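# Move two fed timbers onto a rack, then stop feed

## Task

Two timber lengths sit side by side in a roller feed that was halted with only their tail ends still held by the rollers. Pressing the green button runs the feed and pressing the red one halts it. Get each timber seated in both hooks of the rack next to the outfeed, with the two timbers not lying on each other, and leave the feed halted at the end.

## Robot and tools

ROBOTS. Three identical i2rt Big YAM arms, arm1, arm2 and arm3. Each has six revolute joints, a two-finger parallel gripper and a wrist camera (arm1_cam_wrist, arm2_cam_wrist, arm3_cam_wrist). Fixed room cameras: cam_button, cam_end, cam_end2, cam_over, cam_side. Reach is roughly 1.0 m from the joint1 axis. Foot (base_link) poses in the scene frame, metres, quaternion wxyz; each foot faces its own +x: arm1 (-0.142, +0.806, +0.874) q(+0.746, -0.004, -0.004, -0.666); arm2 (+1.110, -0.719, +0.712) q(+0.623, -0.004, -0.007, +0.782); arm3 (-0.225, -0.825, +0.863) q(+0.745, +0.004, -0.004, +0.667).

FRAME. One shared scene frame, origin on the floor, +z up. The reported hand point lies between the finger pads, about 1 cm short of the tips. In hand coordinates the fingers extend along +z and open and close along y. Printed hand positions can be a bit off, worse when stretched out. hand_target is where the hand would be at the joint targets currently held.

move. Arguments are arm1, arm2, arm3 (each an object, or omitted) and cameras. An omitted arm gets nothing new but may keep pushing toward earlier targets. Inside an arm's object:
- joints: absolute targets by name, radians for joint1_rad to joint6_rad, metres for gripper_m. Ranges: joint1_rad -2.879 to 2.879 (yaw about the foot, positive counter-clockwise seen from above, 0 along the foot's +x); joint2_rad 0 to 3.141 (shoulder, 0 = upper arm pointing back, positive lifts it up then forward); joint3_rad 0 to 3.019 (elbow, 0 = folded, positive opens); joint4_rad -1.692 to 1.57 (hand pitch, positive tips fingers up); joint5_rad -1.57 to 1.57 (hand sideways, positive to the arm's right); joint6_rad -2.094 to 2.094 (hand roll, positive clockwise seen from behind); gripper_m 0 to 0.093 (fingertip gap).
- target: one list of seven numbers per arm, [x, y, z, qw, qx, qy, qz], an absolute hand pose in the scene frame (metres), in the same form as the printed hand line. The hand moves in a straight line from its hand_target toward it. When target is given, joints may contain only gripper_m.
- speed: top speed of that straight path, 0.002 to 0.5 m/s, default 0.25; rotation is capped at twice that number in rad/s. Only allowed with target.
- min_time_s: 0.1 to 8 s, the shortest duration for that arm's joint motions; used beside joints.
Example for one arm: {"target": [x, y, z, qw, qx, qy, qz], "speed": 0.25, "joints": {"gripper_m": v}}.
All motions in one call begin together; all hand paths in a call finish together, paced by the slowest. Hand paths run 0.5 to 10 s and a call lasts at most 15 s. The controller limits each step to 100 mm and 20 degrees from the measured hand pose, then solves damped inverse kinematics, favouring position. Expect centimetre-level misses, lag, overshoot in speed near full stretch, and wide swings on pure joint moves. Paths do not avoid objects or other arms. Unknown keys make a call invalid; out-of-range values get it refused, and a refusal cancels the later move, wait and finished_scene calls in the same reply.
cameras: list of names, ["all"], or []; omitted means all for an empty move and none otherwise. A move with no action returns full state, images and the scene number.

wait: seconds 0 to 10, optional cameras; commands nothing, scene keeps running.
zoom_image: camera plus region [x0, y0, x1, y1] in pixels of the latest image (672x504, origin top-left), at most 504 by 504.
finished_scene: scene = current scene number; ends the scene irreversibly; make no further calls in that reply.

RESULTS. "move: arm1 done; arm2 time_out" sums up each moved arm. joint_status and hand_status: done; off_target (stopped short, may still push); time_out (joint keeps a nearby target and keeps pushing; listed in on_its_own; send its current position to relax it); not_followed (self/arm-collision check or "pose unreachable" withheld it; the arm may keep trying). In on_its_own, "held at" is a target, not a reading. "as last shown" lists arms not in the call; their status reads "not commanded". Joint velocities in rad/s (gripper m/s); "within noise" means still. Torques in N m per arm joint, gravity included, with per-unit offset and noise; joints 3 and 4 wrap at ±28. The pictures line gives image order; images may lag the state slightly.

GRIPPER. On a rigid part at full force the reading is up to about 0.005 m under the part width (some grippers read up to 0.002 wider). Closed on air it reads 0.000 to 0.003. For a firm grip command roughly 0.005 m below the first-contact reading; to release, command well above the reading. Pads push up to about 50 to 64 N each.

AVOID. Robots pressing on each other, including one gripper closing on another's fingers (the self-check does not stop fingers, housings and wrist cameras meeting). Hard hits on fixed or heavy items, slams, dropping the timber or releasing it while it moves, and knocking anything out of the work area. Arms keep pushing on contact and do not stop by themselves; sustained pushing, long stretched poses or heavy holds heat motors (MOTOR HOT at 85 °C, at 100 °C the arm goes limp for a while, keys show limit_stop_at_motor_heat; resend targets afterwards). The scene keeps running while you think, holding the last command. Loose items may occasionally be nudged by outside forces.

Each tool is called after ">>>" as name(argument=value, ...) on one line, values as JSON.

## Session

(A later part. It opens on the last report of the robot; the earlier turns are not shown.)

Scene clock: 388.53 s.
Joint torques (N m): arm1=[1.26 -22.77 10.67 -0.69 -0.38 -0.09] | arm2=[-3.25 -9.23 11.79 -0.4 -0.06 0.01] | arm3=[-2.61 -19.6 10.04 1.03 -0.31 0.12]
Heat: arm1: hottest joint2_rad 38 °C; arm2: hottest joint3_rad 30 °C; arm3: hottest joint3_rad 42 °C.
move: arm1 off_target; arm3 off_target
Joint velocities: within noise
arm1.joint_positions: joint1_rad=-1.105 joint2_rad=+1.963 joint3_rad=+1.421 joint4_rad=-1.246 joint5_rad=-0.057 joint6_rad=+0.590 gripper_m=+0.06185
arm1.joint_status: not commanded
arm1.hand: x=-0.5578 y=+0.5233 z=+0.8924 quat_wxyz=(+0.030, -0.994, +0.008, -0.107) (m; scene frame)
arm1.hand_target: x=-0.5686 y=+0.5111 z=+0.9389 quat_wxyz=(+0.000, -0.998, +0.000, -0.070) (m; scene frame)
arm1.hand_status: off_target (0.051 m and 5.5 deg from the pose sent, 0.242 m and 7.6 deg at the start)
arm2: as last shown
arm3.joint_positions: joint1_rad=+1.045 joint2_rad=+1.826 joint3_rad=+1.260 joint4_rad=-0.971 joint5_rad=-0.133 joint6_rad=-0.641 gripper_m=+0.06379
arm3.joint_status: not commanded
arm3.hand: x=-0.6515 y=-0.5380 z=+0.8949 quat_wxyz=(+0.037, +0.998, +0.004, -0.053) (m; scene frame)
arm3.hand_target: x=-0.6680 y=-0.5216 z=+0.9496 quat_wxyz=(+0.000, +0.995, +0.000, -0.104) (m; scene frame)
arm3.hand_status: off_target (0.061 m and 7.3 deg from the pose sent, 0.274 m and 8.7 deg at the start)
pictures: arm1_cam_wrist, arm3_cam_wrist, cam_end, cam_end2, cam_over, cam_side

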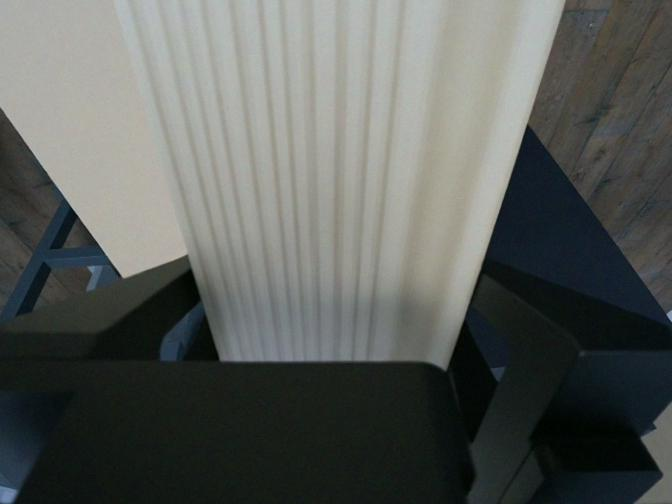

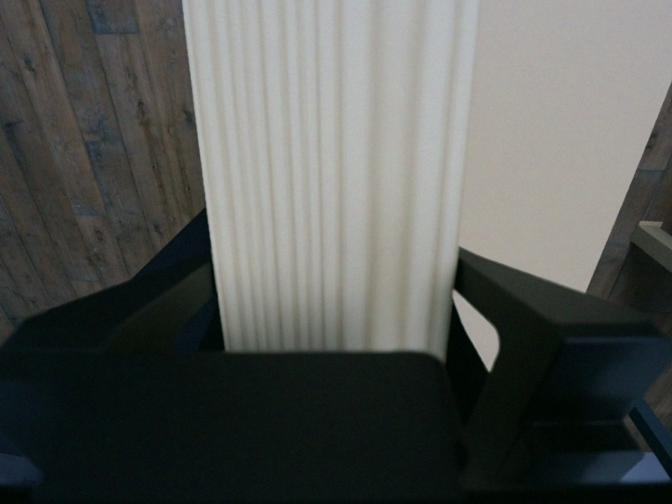

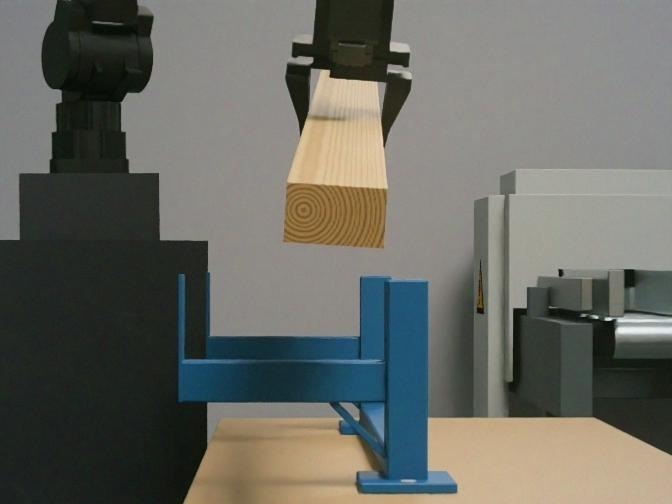

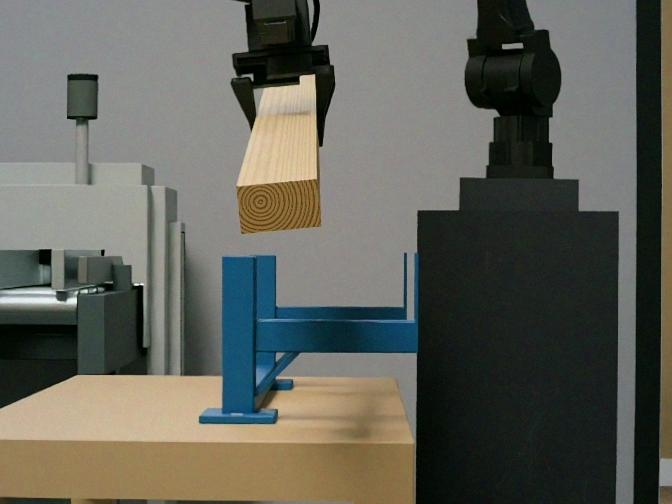

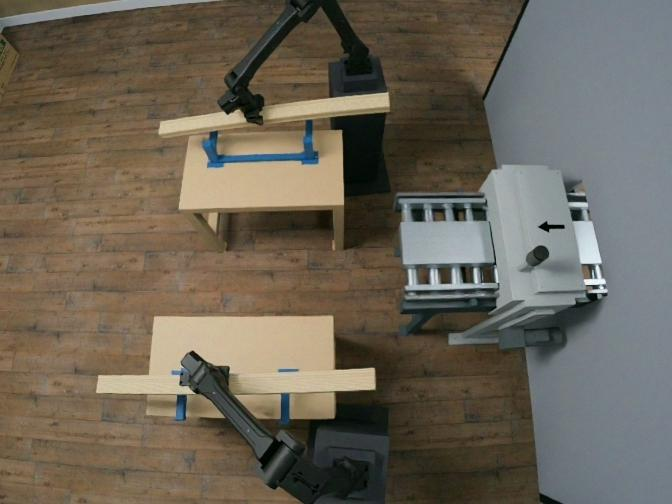

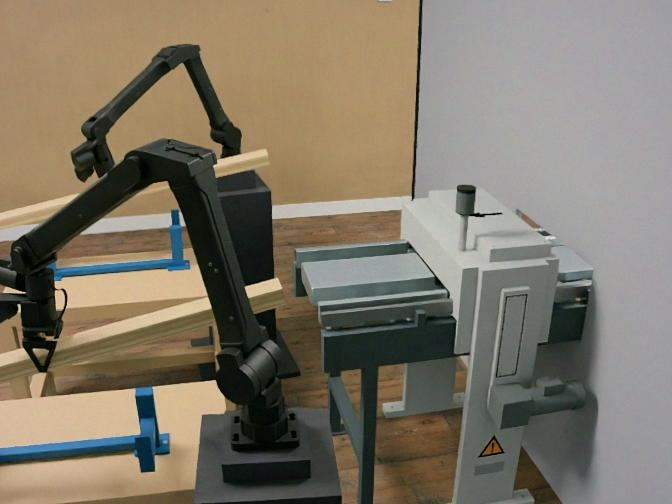

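>>> move(arm1={"target":[-0.595,0.54,0.915,0,0.9997,0,0.026],"speed":0.2}, arm3={"target":[-0.67,-0.552,0.92,0,0.983,0,-0.182],"speed":0.2}, cameras=["arm1_cam_wrist","arm3_cam_wrist","cam_over","cam_side","cam_end2","cam_end"])

Scene clock: 424.33 s.
Joint torques (N m): arm1=[0.32 -22.18 10.37 -0.35 -0.25 -0.09] | arm2=[-3.25 -9.23 11.78 -0.4 -0.06 0.01] | arm3=[-1.2 -17.67 9.66 1.59 -0.55 0.13]
Heat: arm1: hottest joint2_rad 41 °C; arm2: hottest joint3_rad 35 °C; arm3: hottest joint3_rad 40 °C.
move: arm1 off_target; arm3 off_target
Joint velocities: within noise
arm1.joint_positions: joint1_rad=-1.156 joint2_rad=+1.958 joint3_rad=+1.351 joint4_rad=-1.110 joint5_rad=-0.009 joint6_rad=+0.537 gripper_m=+0.06185
arm1.joint_status: not commanded
arm1.hand: x=-0.5780 y=+0.5508 z=+0.8688 quat_wxyz=(+0.027, -0.997, +0.005, -0.065) (m; scene frame)
arm1.hand_target: x=-0.5935 y=+0.5408 z=+0.9140 quat_wxyz=(+0.000, -1.000, +0.000, -0.026) (m; scene frame)
arm1.hand_status: off_target (0.050 m and 5.5 deg from the pose sent, 0.047 m and 9.9 deg at the start)
arm2: as last shown
arm3.joint_positions: joint1_rad=+1.049 joint2_rad=+1.756 joint3_rad=+1.055 joint4_rad=-0.707 joint5_rad=-0.214 joint6_rad=-0.598 gripper_m=+0.06379
arm3.joint_status: not commanded
arm3.hand: x=-0.6412 y=-0.5650 z=+0.8687 quat_wxyz=(+0.034, +0.991, -0.007, -0.127) (m; scene frame)
arm3.hand_target: x=-0.6680 y=-0.5535 z=+0.9201 quat_wxyz=(+0.001, +0.983, +0.000, -0.182) (m; scene frame)
arm3.hand_status: off_target (0.060 m and 7.5 deg from the pose sent, 0.034 m and 15.5 deg at the start)
pictures: arm1_cam_wrist, arm3_cam_wrist, cam_end, cam_end2, cam_over, cam_side

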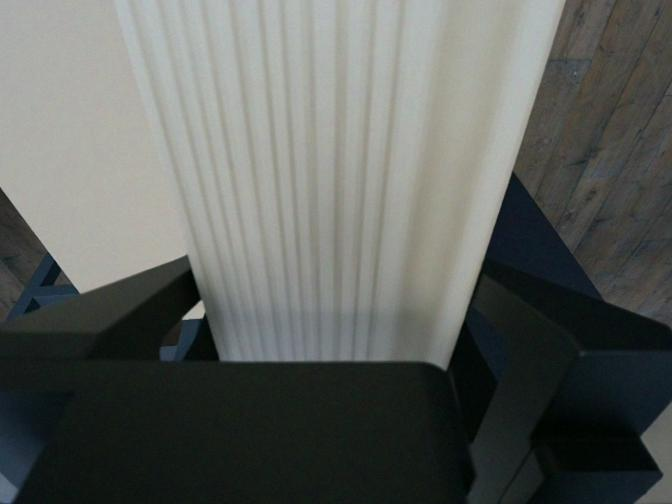

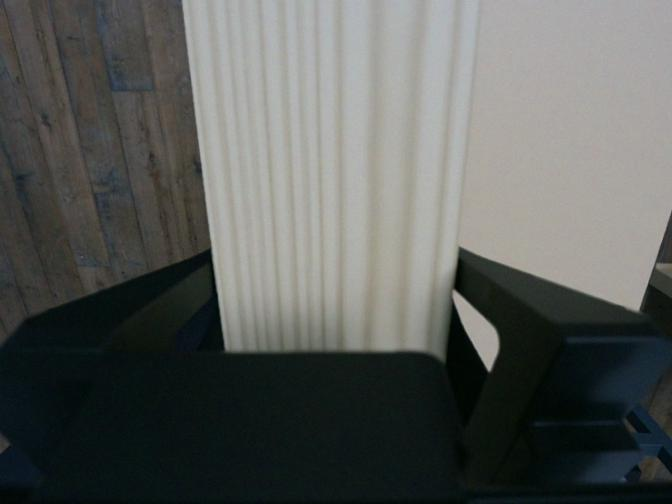

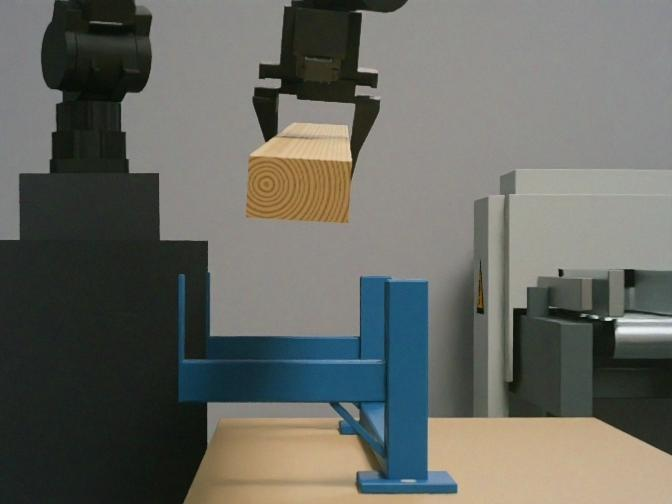

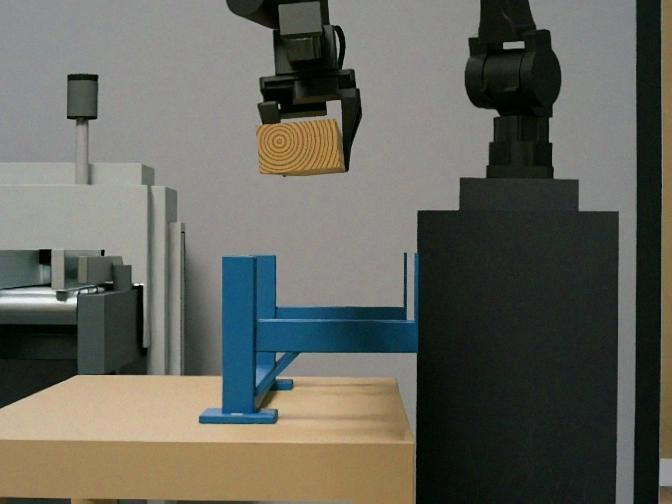

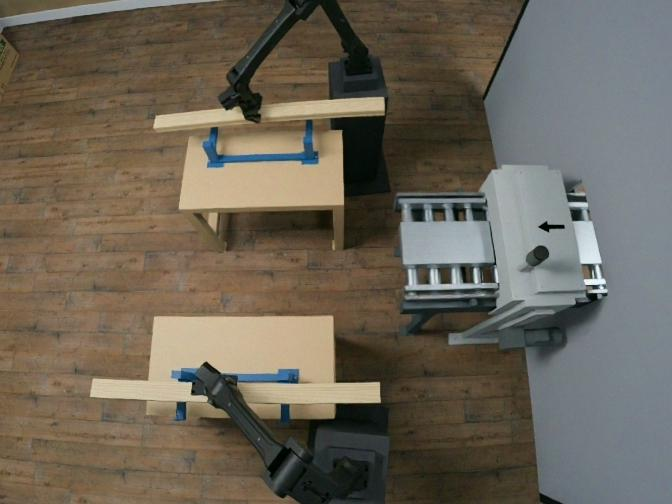

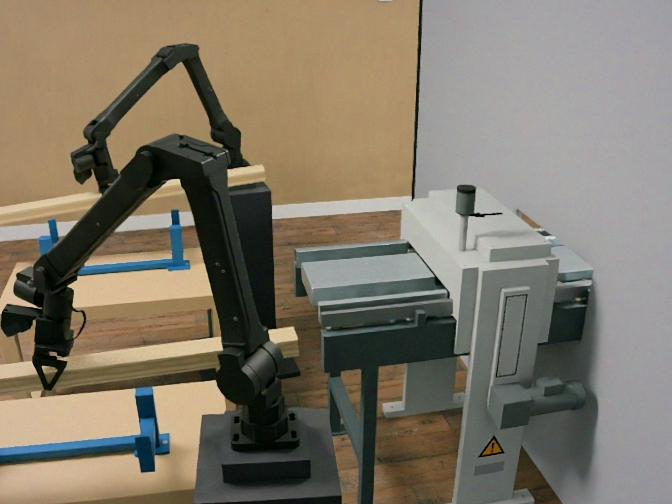

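>>> move(arm1={"target":[-0.595,0.54,0.795,0,0.9997,0,0.026],"speed":0.1}, arm3={"target":[-0.67,-0.557,0.80,0,0.983,0,-0.182],"speed":0.1}, cameras=["cam_over","cam_side","cam_end2","cam_end"])

Scene clock: 436.90 s.
Joint torques (N m): arm1=[0.44 -20.19 8.55 -0.09 -0.25 -0.09] | arm2=[-3.25 -9.17 11.78 -0.39 -0.06 0.01] | arm3=[-1.14 -15.97 7.42 1.87 -0.48 0.14]
Heat: arm1: hottest joint2_rad 40 °C; arm2: hottest joint3_rad 37 °C; arm3: hottest joint3_rad 40 °C.
move: arm1 off_target; arm3 off_target
Joint velocities: within noise
arm1.joint_positions: joint1_rad=-1.156 joint2_rad=+2.109 joint3_rad=+1.279 joint4_rad=-0.850 joint5_rad=-0.009 joint6_rad=+0.535 gripper_m=+0.06185
arm1.joint_status: not commanded
arm1.hand: x=-0.5774 y=+0.5499 z=+0.7688 quat_wxyz=(+0.018, -0.999, +0.004, -0.050) (m; scene frame)
arm1.hand_target: x=-0.5944 y=+0.5404 z=+0.7949 quat_wxyz=(+0.000, -1.000, +0.000, -0.026) (m; scene frame)
arm1.hand_status: off_target (0.033 m and 3.5 deg from the pose sent, 0.077 m and 5.5 deg at the start)
arm2: as last shown
arm3.joint_positions: joint1_rad=+1.060 joint2_rad=+1.943 joint3_rad=+0.970 joint4_rad=-0.398 joint5_rad=-0.212 joint6_rad=-0.587 gripper_m=+0.06379
arm3.joint_status: not commanded
arm3.hand: x=-0.6410 y=-0.5702 z=+0.7689 quat_wxyz=(+0.024, +0.990, -0.005, -0.141) (m; scene frame)
arm3.hand_target: x=-0.6688 y=-0.5578 z=+0.8006 quat_wxyz=(+0.001, +0.983, +0.000, -0.182) (m; scene frame)
arm3.hand_status: off_target (0.044 m and 5.5 deg from the pose sent, 0.075 m and 7.5 deg at the start)
pictures: cam_end, cam_end2, cam_over, cam_side

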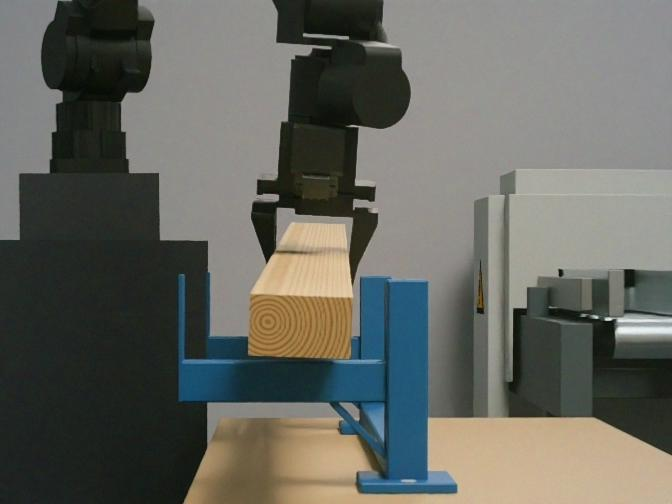

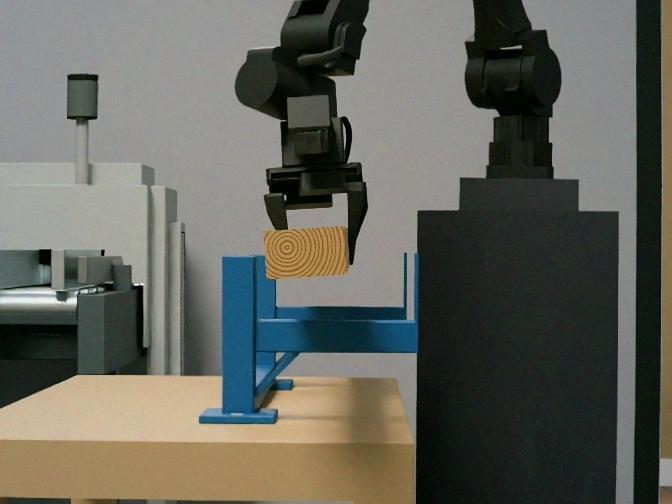

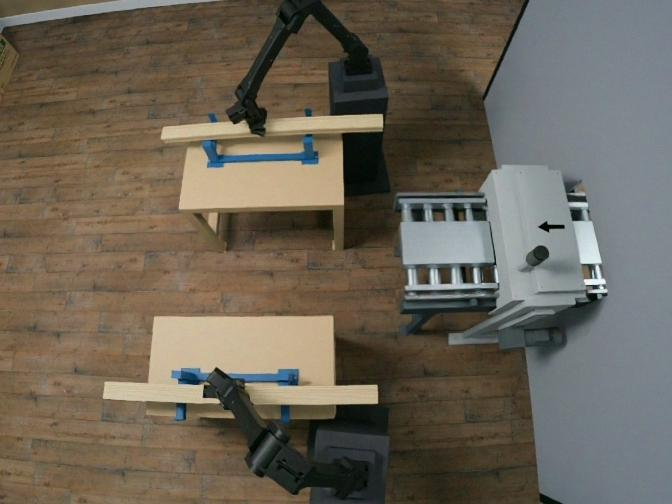

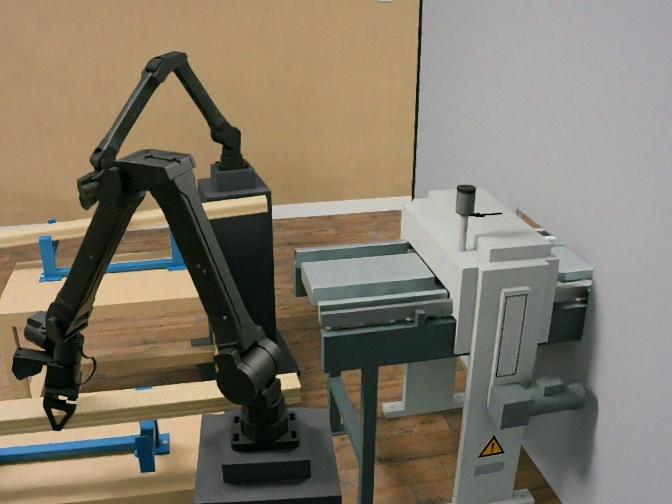

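>>> move(arm1={"target":[-0.595,0.542,0.725,0,0.9997,0,0.026],"speed":0.06}, arm3={"target":[-0.67,-0.57,0.73,0,0.983,0,-0.182],"speed":0.06}, cameras=["cam_side","cam_end2","cam_end"])

Scene clock: 445.70 s.
Joint torques (N m): arm1=[0.03 -17.26 7.84 0.59 -0.19 -0.09] | arm2=[-3.19 -9.23 11.79 -0.4 -0.07 0.01] | arm3=[-1.08 -13.33 6.09 2.65 -0.61 0.16]
Heat: arm1: hottest joint2_rad 38 °C; arm2: hottest joint3_rad 37 °C; arm3: hottest joint3_rad 39 °C.
move: arm1 off_target; arm3 off_target
Joint velocities: within noise
arm1.joint_positions: joint1_rad=-1.156 joint2_rad=+2.198 joint3_rad=+1.276 joint4_rad=-0.730 joint5_rad=-0.010 joint6_rad=+0.530 gripper_m=+0.06184
arm1.joint_status: not commanded
arm1.hand: x=-0.5815 y=+0.5468 z=+0.7220 quat_wxyz=(+0.010, -0.999, +0.001, -0.038) (m; scene frame)
arm1.hand_target: x=-0.5948 y=+0.5422 z=+0.7254 quat_wxyz=(+0.000, -1.000, +0.000, -0.026) (m; scene frame)
arm1.hand_status: off_target (0.015 m and 1.8 deg from the pose sent, 0.048 m and 3.5 deg at the start)
arm2: as last shown
arm3.joint_positions: joint1_rad=+1.083 joint2_rad=+2.057 joint3_rad=+0.951 joint4_rad=-0.236 joint5_rad=-0.200 joint6_rad=-0.565 gripper_m=+0.06379
arm3.joint_status: not commanded
arm3.hand: x=-0.6454 y=-0.5779 z=+0.7196 quat_wxyz=(+0.014, +0.989, -0.004, -0.150) (m; scene frame)
arm3.hand_target: x=-0.6693 y=-0.5705 z=+0.7310 quat_wxyz=(+0.001, +0.983, +0.000, -0.182) (m; scene frame)
arm3.hand_status: off_target (0.028 m and 4.1 deg from the pose sent, 0.049 m and 5.5 deg at the start)
pictures: cam_end, cam_end2, cam_side

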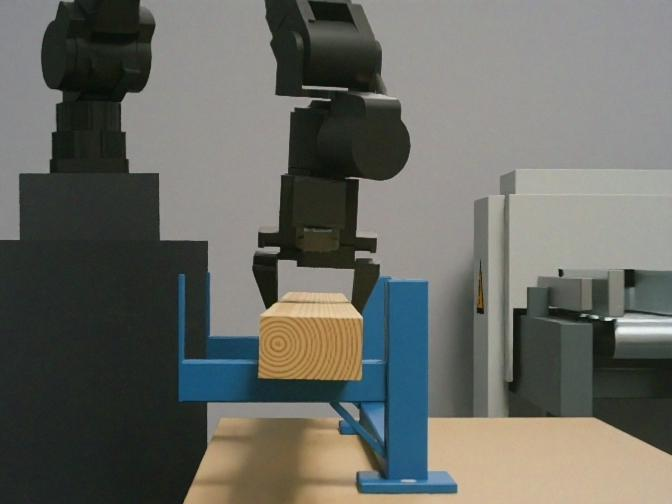

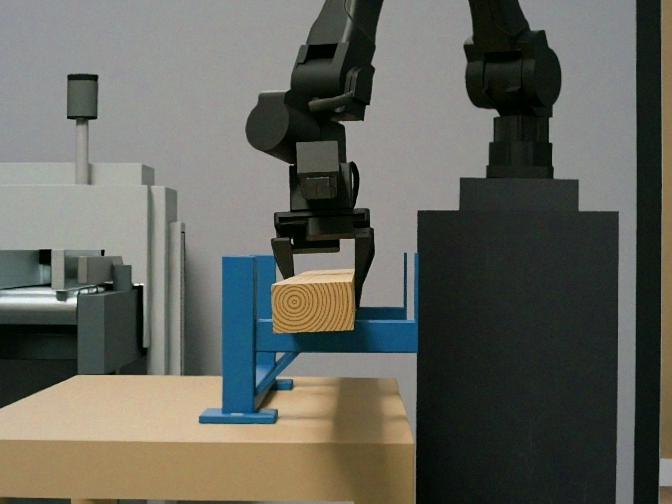

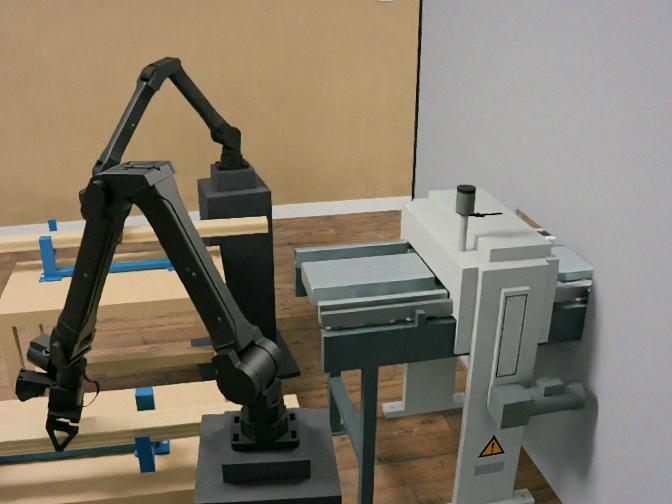

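>>> move(arm1={"target":[-0.59,0.545,0.712,0,0.9997,0,0.03],"speed":0.06}, arm3={"target":[-0.66,-0.576,0.708,0,0.986,0,-0.165],"speed":0.06})

>>> move(arm1={"joints":{"gripper_m":0.072}}, arm3={"joints":{"gripper_m":0.072}}, cameras=["cam_side","cam_end2","cam_end","arm1_cam_wrist","arm3_cam_wrist"])

Scene clock: 463.43 s.
Joint torques (N m): arm1=[0.21 -15.62 7.13 1.36 -0.11 -0.06] | arm2=[-3.25 -9.17 11.78 -0.42 -0.06 0] | arm3=[-1.03 -10.17 6 2.86 -0.5 0.13]
Heat: arm1: hottest joint2_rad 35 °C; arm2: hottest joint3_rad 38 °C; arm3: hottest joint3_rad 37 °C.
move: arm1 off_target; arm3 off_target
Joint velocities: within noise
arm1.joint_positions: joint1_rad=-1.159 joint2_rad=+2.199 joint3_rad=+1.273 joint4_rad=-0.723 joint5_rad=-0.017 joint6_rad=+0.527 gripper_m=+0.06184
arm1.joint_status: not commanded
arm1.hand: x=-0.5814 y=+0.5472 z=+0.7208 quat_wxyz=(+0.006, -0.999, +0.001, -0.038) (m; scene frame)
arm1.hand_target: x=-0.5897 y=+0.5451 z=+0.7123 quat_wxyz=(+0.000, -1.000, +0.000, -0.030) (m; scene frame)
arm1.hand_status: off_target (0.012 m and 1.2 deg from the pose sent, 0.013 m and 1.5 deg at the start)
arm2: as last shown
arm3.joint_positions: joint1_rad=+1.090 joint2_rad=+2.058 joint3_rad=+0.943 joint4_rad=-0.218 joint5_rad=-0.183 joint6_rad=-0.562 gripper_m=+0.06379
arm3.joint_status: not commanded
arm3.hand: x=-0.6446 y=-0.5784 z=+0.7176 quat_wxyz=(+0.005, +0.989, -0.003, -0.148) (m; scene frame)
arm3.hand_target: x=-0.6591 y=-0.5764 z=+0.7087 quat_wxyz=(+0.000, +0.986, +0.000, -0.165) (m; scene frame)
arm3.hand_status: off_target (0.018 m and 2.1 deg from the pose sent, 0.019 m and 2.5 deg at the start)
pictures: none

Scene clock: 464.10 s.
Joint torques (N m): arm1=[0.15 -15.85 7.17 0.57 -0.1 -0.08] | arm2=[-3.25 -9.23 11.79 -0.4 -0.06 0.01] | arm3=[-1.26 -11.63 5.87 1.55 -0.32 0.13]
Heat: arm1: hottest joint2_rad 35 °C; arm2: hottest joint3_rad 38 °C; arm3: hottest joint3_rad 37 °C.
move: arm1 done; arm3 done
Joint velocities: within noise
arm1.joint_positions: joint1_rad=-1.159 joint2_rad=+2.201 joint3_rad=+1.273 joint4_rad=-0.704 joint5_rad=-0.017 joint6_rad=+0.527 gripper_m=+0.07193
arm1.joint_status: all done
arm1.hand: x=-0.5850 y=+0.5451 z=+0.7195 quat_wxyz=(+0.002, -1.000, +0.001, -0.031) (m; scene frame)
arm1.hand_target: x=-0.5896 y=+0.5452 z=+0.7122 quat_wxyz=(+0.000, -1.000, +0.000, -0.030) (m; scene frame)
arm1.hand_status: not commanded
arm2: as last shown
arm3.joint_positions: joint1_rad=+1.092 joint2_rad=+2.076 joint3_rad=+0.943 joint4_rad=-0.179 joint5_rad=-0.188 joint6_rad=-0.562 gripper_m=+0.07195
arm3.joint_status: all done
arm3.hand: x=-0.6492 y=-0.5777 z=+0.7117 quat_wxyz=(+0.002, +0.987, -0.001, -0.158) (m; scene frame)
arm3.hand_target: x=-0.6592 y=-0.5765 z=+0.7087 quat_wxyz=(+0.000, +0.986, +0.000, -0.165) (m; scene frame)
arm3.hand_status: not commanded
pictures: arm1_cam_wrist, arm3_cam_wrist, cam_end, cam_end2, cam_side

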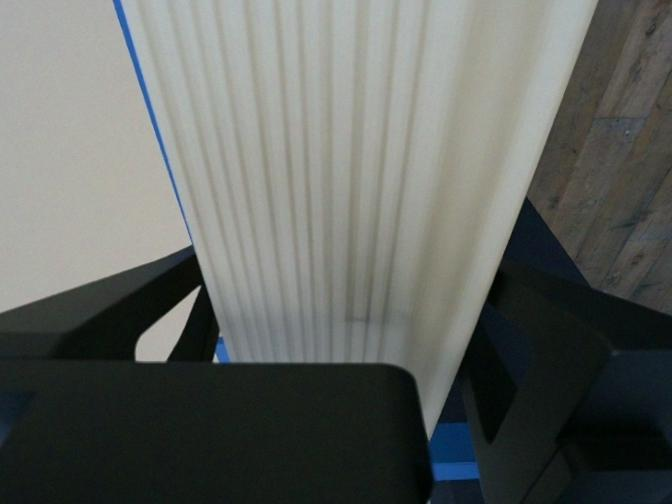

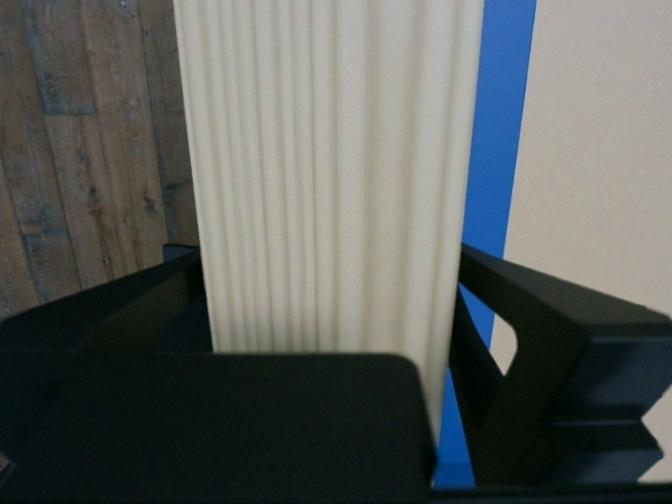

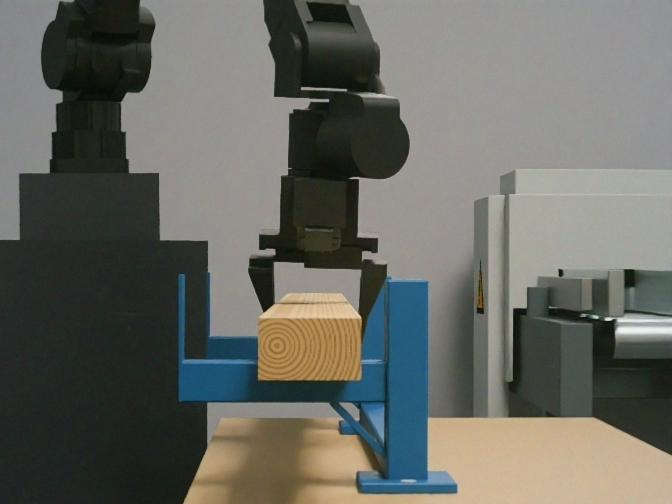

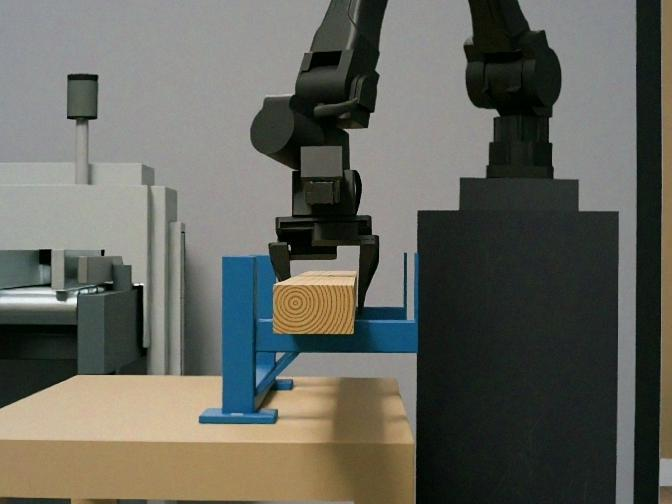

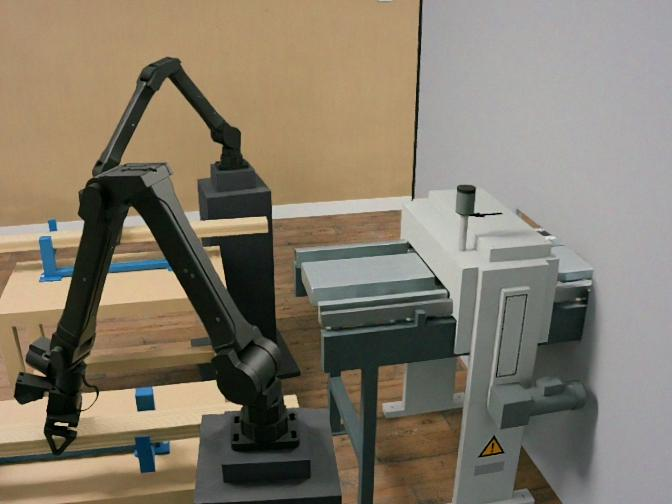

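>>> move(arm1={"joints":{"gripper_m":0.09}}, arm3={"joints":{"gripper_m":0.09}})

>>> move(arm1={"target":[-0.59,0.545,0.87,0,0.9997,0,0.026],"speed":0.15}, arm3={"target":[-0.66,-0.577,0.87,0,0.986,0,-0.165],"speed":0.15}, cameras=["cam_side","cam_end2","cam_end","cam_over","arm3_cam_wrist","arm1_cam_wrist"])

Scene clock: 472.67 s.
Joint torques (N m): arm1=[-0.09 -15.79 7.19 0.55 -0.11 -0.08] | arm2=[-3.25 -9.23 11.79 -0.4 -0.07 0] | arm3=[-1.2 -11.63 5.86 1.55 -0.32 0.13]
Heat: arm1: hottest joint2_rad 34 °C; arm2: hottest joint3_rad 39 °C; arm3: hottest joint3_rad 36 °C.
move: arm1 done; arm3 done
Joint velocities: within noise
arm1.joint_positions: joint1_rad=-1.159 joint2_rad=+2.201 joint3_rad=+1.273 joint4_rad=-0.704 joint5_rad=-0.017 joint6_rad=+0.527 gripper_m=+0.08982
arm1.joint_status: all done
arm1.hand: x=-0.5850 y=+0.5451 z=+0.7195 quat_wxyz=(+0.002, -1.000, +0.001, -0.031) (m; scene frame)
arm1.hand_target: x=-0.5896 y=+0.5452 z=+0.7122 quat_wxyz=(+0.000, -1.000, +0.000, -0.030) (m; scene frame)
arm1.hand_status: not commanded
arm2: as last shown
arm3.joint_positions: joint1_rad=+1.092 joint2_rad=+2.076 joint3_rad=+0.943 joint4_rad=-0.179 joint5_rad=-0.188 joint6_rad=-0.562 gripper_m=+0.08983
arm3.joint_status: all done
arm3.hand: x=-0.6492 y=-0.5777 z=+0.7117 quat_wxyz=(+0.002, +0.987, -0.001, -0.158) (m; scene frame)
arm3.hand_target: x=-0.6592 y=-0.5765 z=+0.7087 quat_wxyz=(+0.000, +0.986, +0.000, -0.165) (m; scene frame)
arm3.hand_status: not commanded
pictures: none

Scene clock: 474.53 s.
Joint torques (N m): arm1=[0.56 -16.21 10.97 -0.35 0.02 -0.03] | arm2=[-3.25 -9.17 11.79 -0.4 -0.06 0] | arm3=[-1.38 -11.46 9.72 0.68 -0.33 0.12]
Heat: arm1: hottest joint2_rad 34 °C; arm2: hottest joint3_rad 39 °C; arm3: hottest joint3_rad 36 °C.
move: arm1 off_target; arm3 off_target
Joint velocities: within noise
arm1.joint_positions: joint1_rad=-1.159 joint2_rad=+1.933 joint3_rad=+1.283 joint4_rad=-0.998 joint5_rad=-0.017 joint6_rad=+0.527 gripper_m=+0.08992
arm1.joint_status: not commanded
arm1.hand: x=-0.5772 y=+0.5513 z=+0.8586 quat_wxyz=(+0.006, -0.999, +0.001, -0.038) (m; scene frame)
arm1.hand_target: x=-0.5897 y=+0.5451 z=+0.8702 quat_wxyz=(+0.000, -1.000, +0.000, -0.026) (m; scene frame)
arm1.hand_status: off_target (0.018 m and 1.6 deg from the pose sent, 0.150 m and 0.6 deg at the start)
arm2.joint_positions: joint1_rad=-0.024 joint2_rad=+1.287 joint3_rad=+1.013 joint4_rad=-1.357 joint5_rad=-0.015 joint6_rad=-1.370 gripper_m=+0.00050
arm2.joint_status: not commanded
arm2.hand: x=+1.0397 y=-0.3933 z=+0.8751 quat_wxyz=(+0.028, +1.000, +0.000, +0.006) (m; scene frame)
arm2.hand_target: x=+1.0402 y=-0.3763 z=+0.8999 quat_wxyz=(+0.000, +1.000, +0.000, +0.000) (m; scene frame)
arm2.hand_status: not commanded
arm3.joint_positions: joint1_rad=+1.092 joint2_rad=+1.727 joint3_rad=+0.961 joint4_rad=-0.561 joint5_rad=-0.188 joint6_rad=-0.562 gripper_m=+0.08993
arm3.joint_status: not commanded
arm3.hand: x=-0.6434 y=-0.5834 z=+0.8568 quat_wxyz=(+0.006, +0.988, -0.001, -0.152) (m; scene frame)
arm3.hand_target: x=-0.6595 y=-0.5773 z=+0.8704 quat_wxyz=(+0.000, +0.986, +0.000, -0.165) (m; scene frame)
arm3.hand_status: off_target (0.022 m and 1.7 deg from the pose sent, 0.159 m and 0.8 deg at the start)
pictures: arm1_cam_wrist, arm3_cam_wrist, cam_end, cam_end2, cam_over, cam_side

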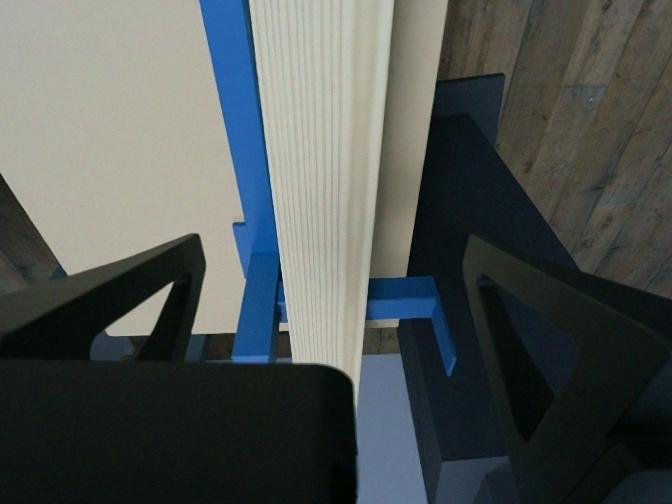

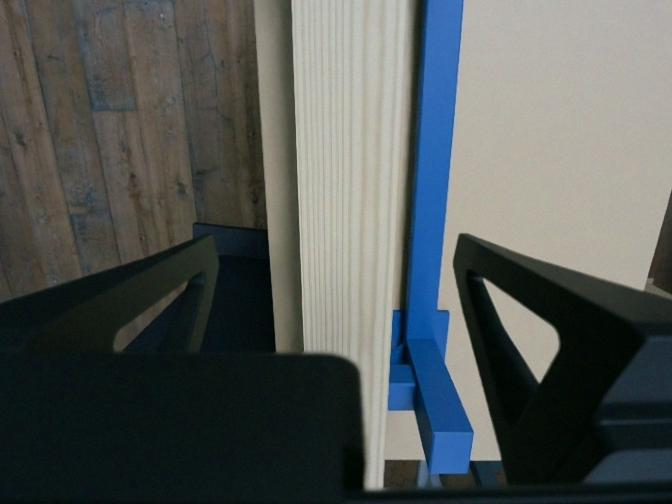

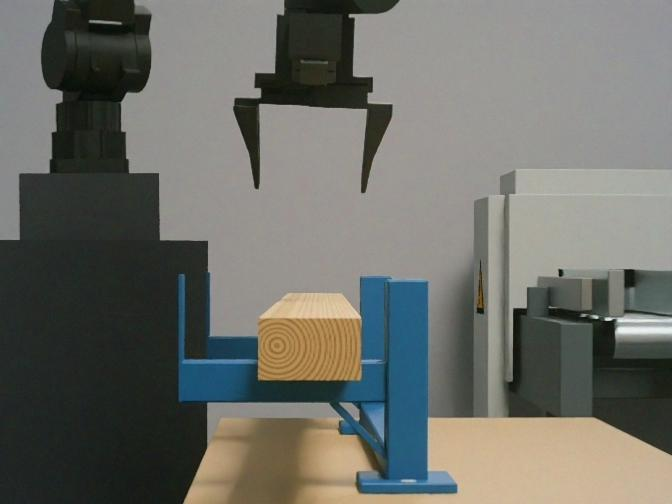

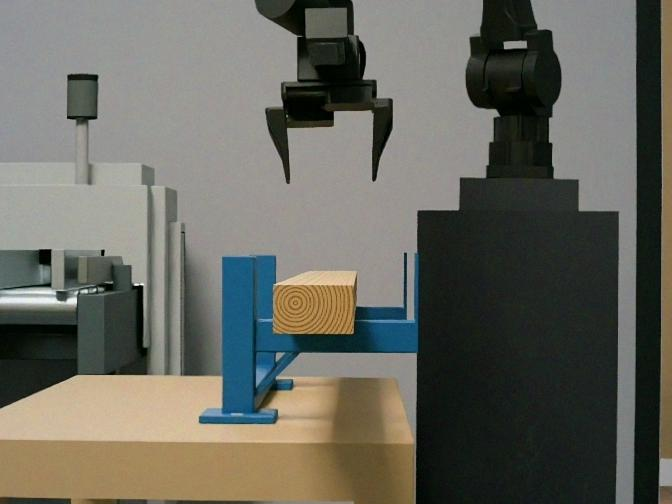

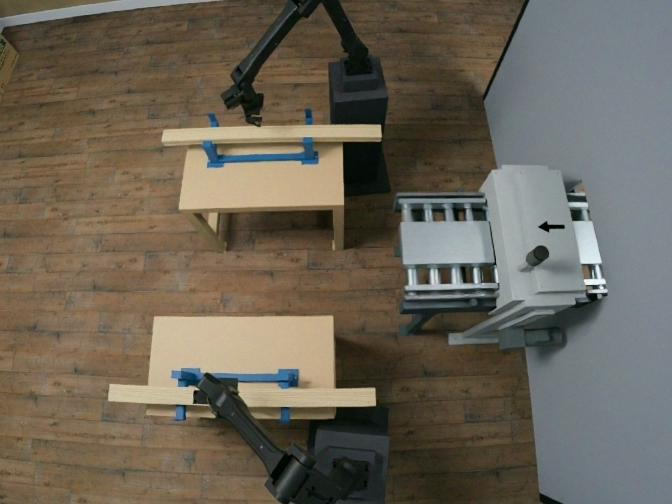

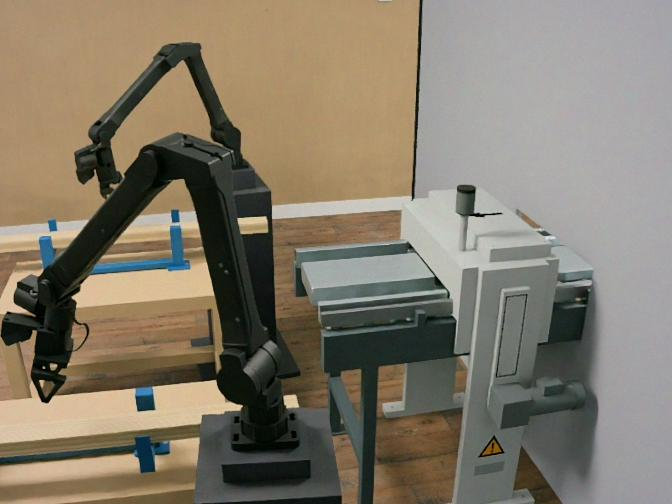

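>>> finished_scene(scene=1)

The scene is finished: the task was done.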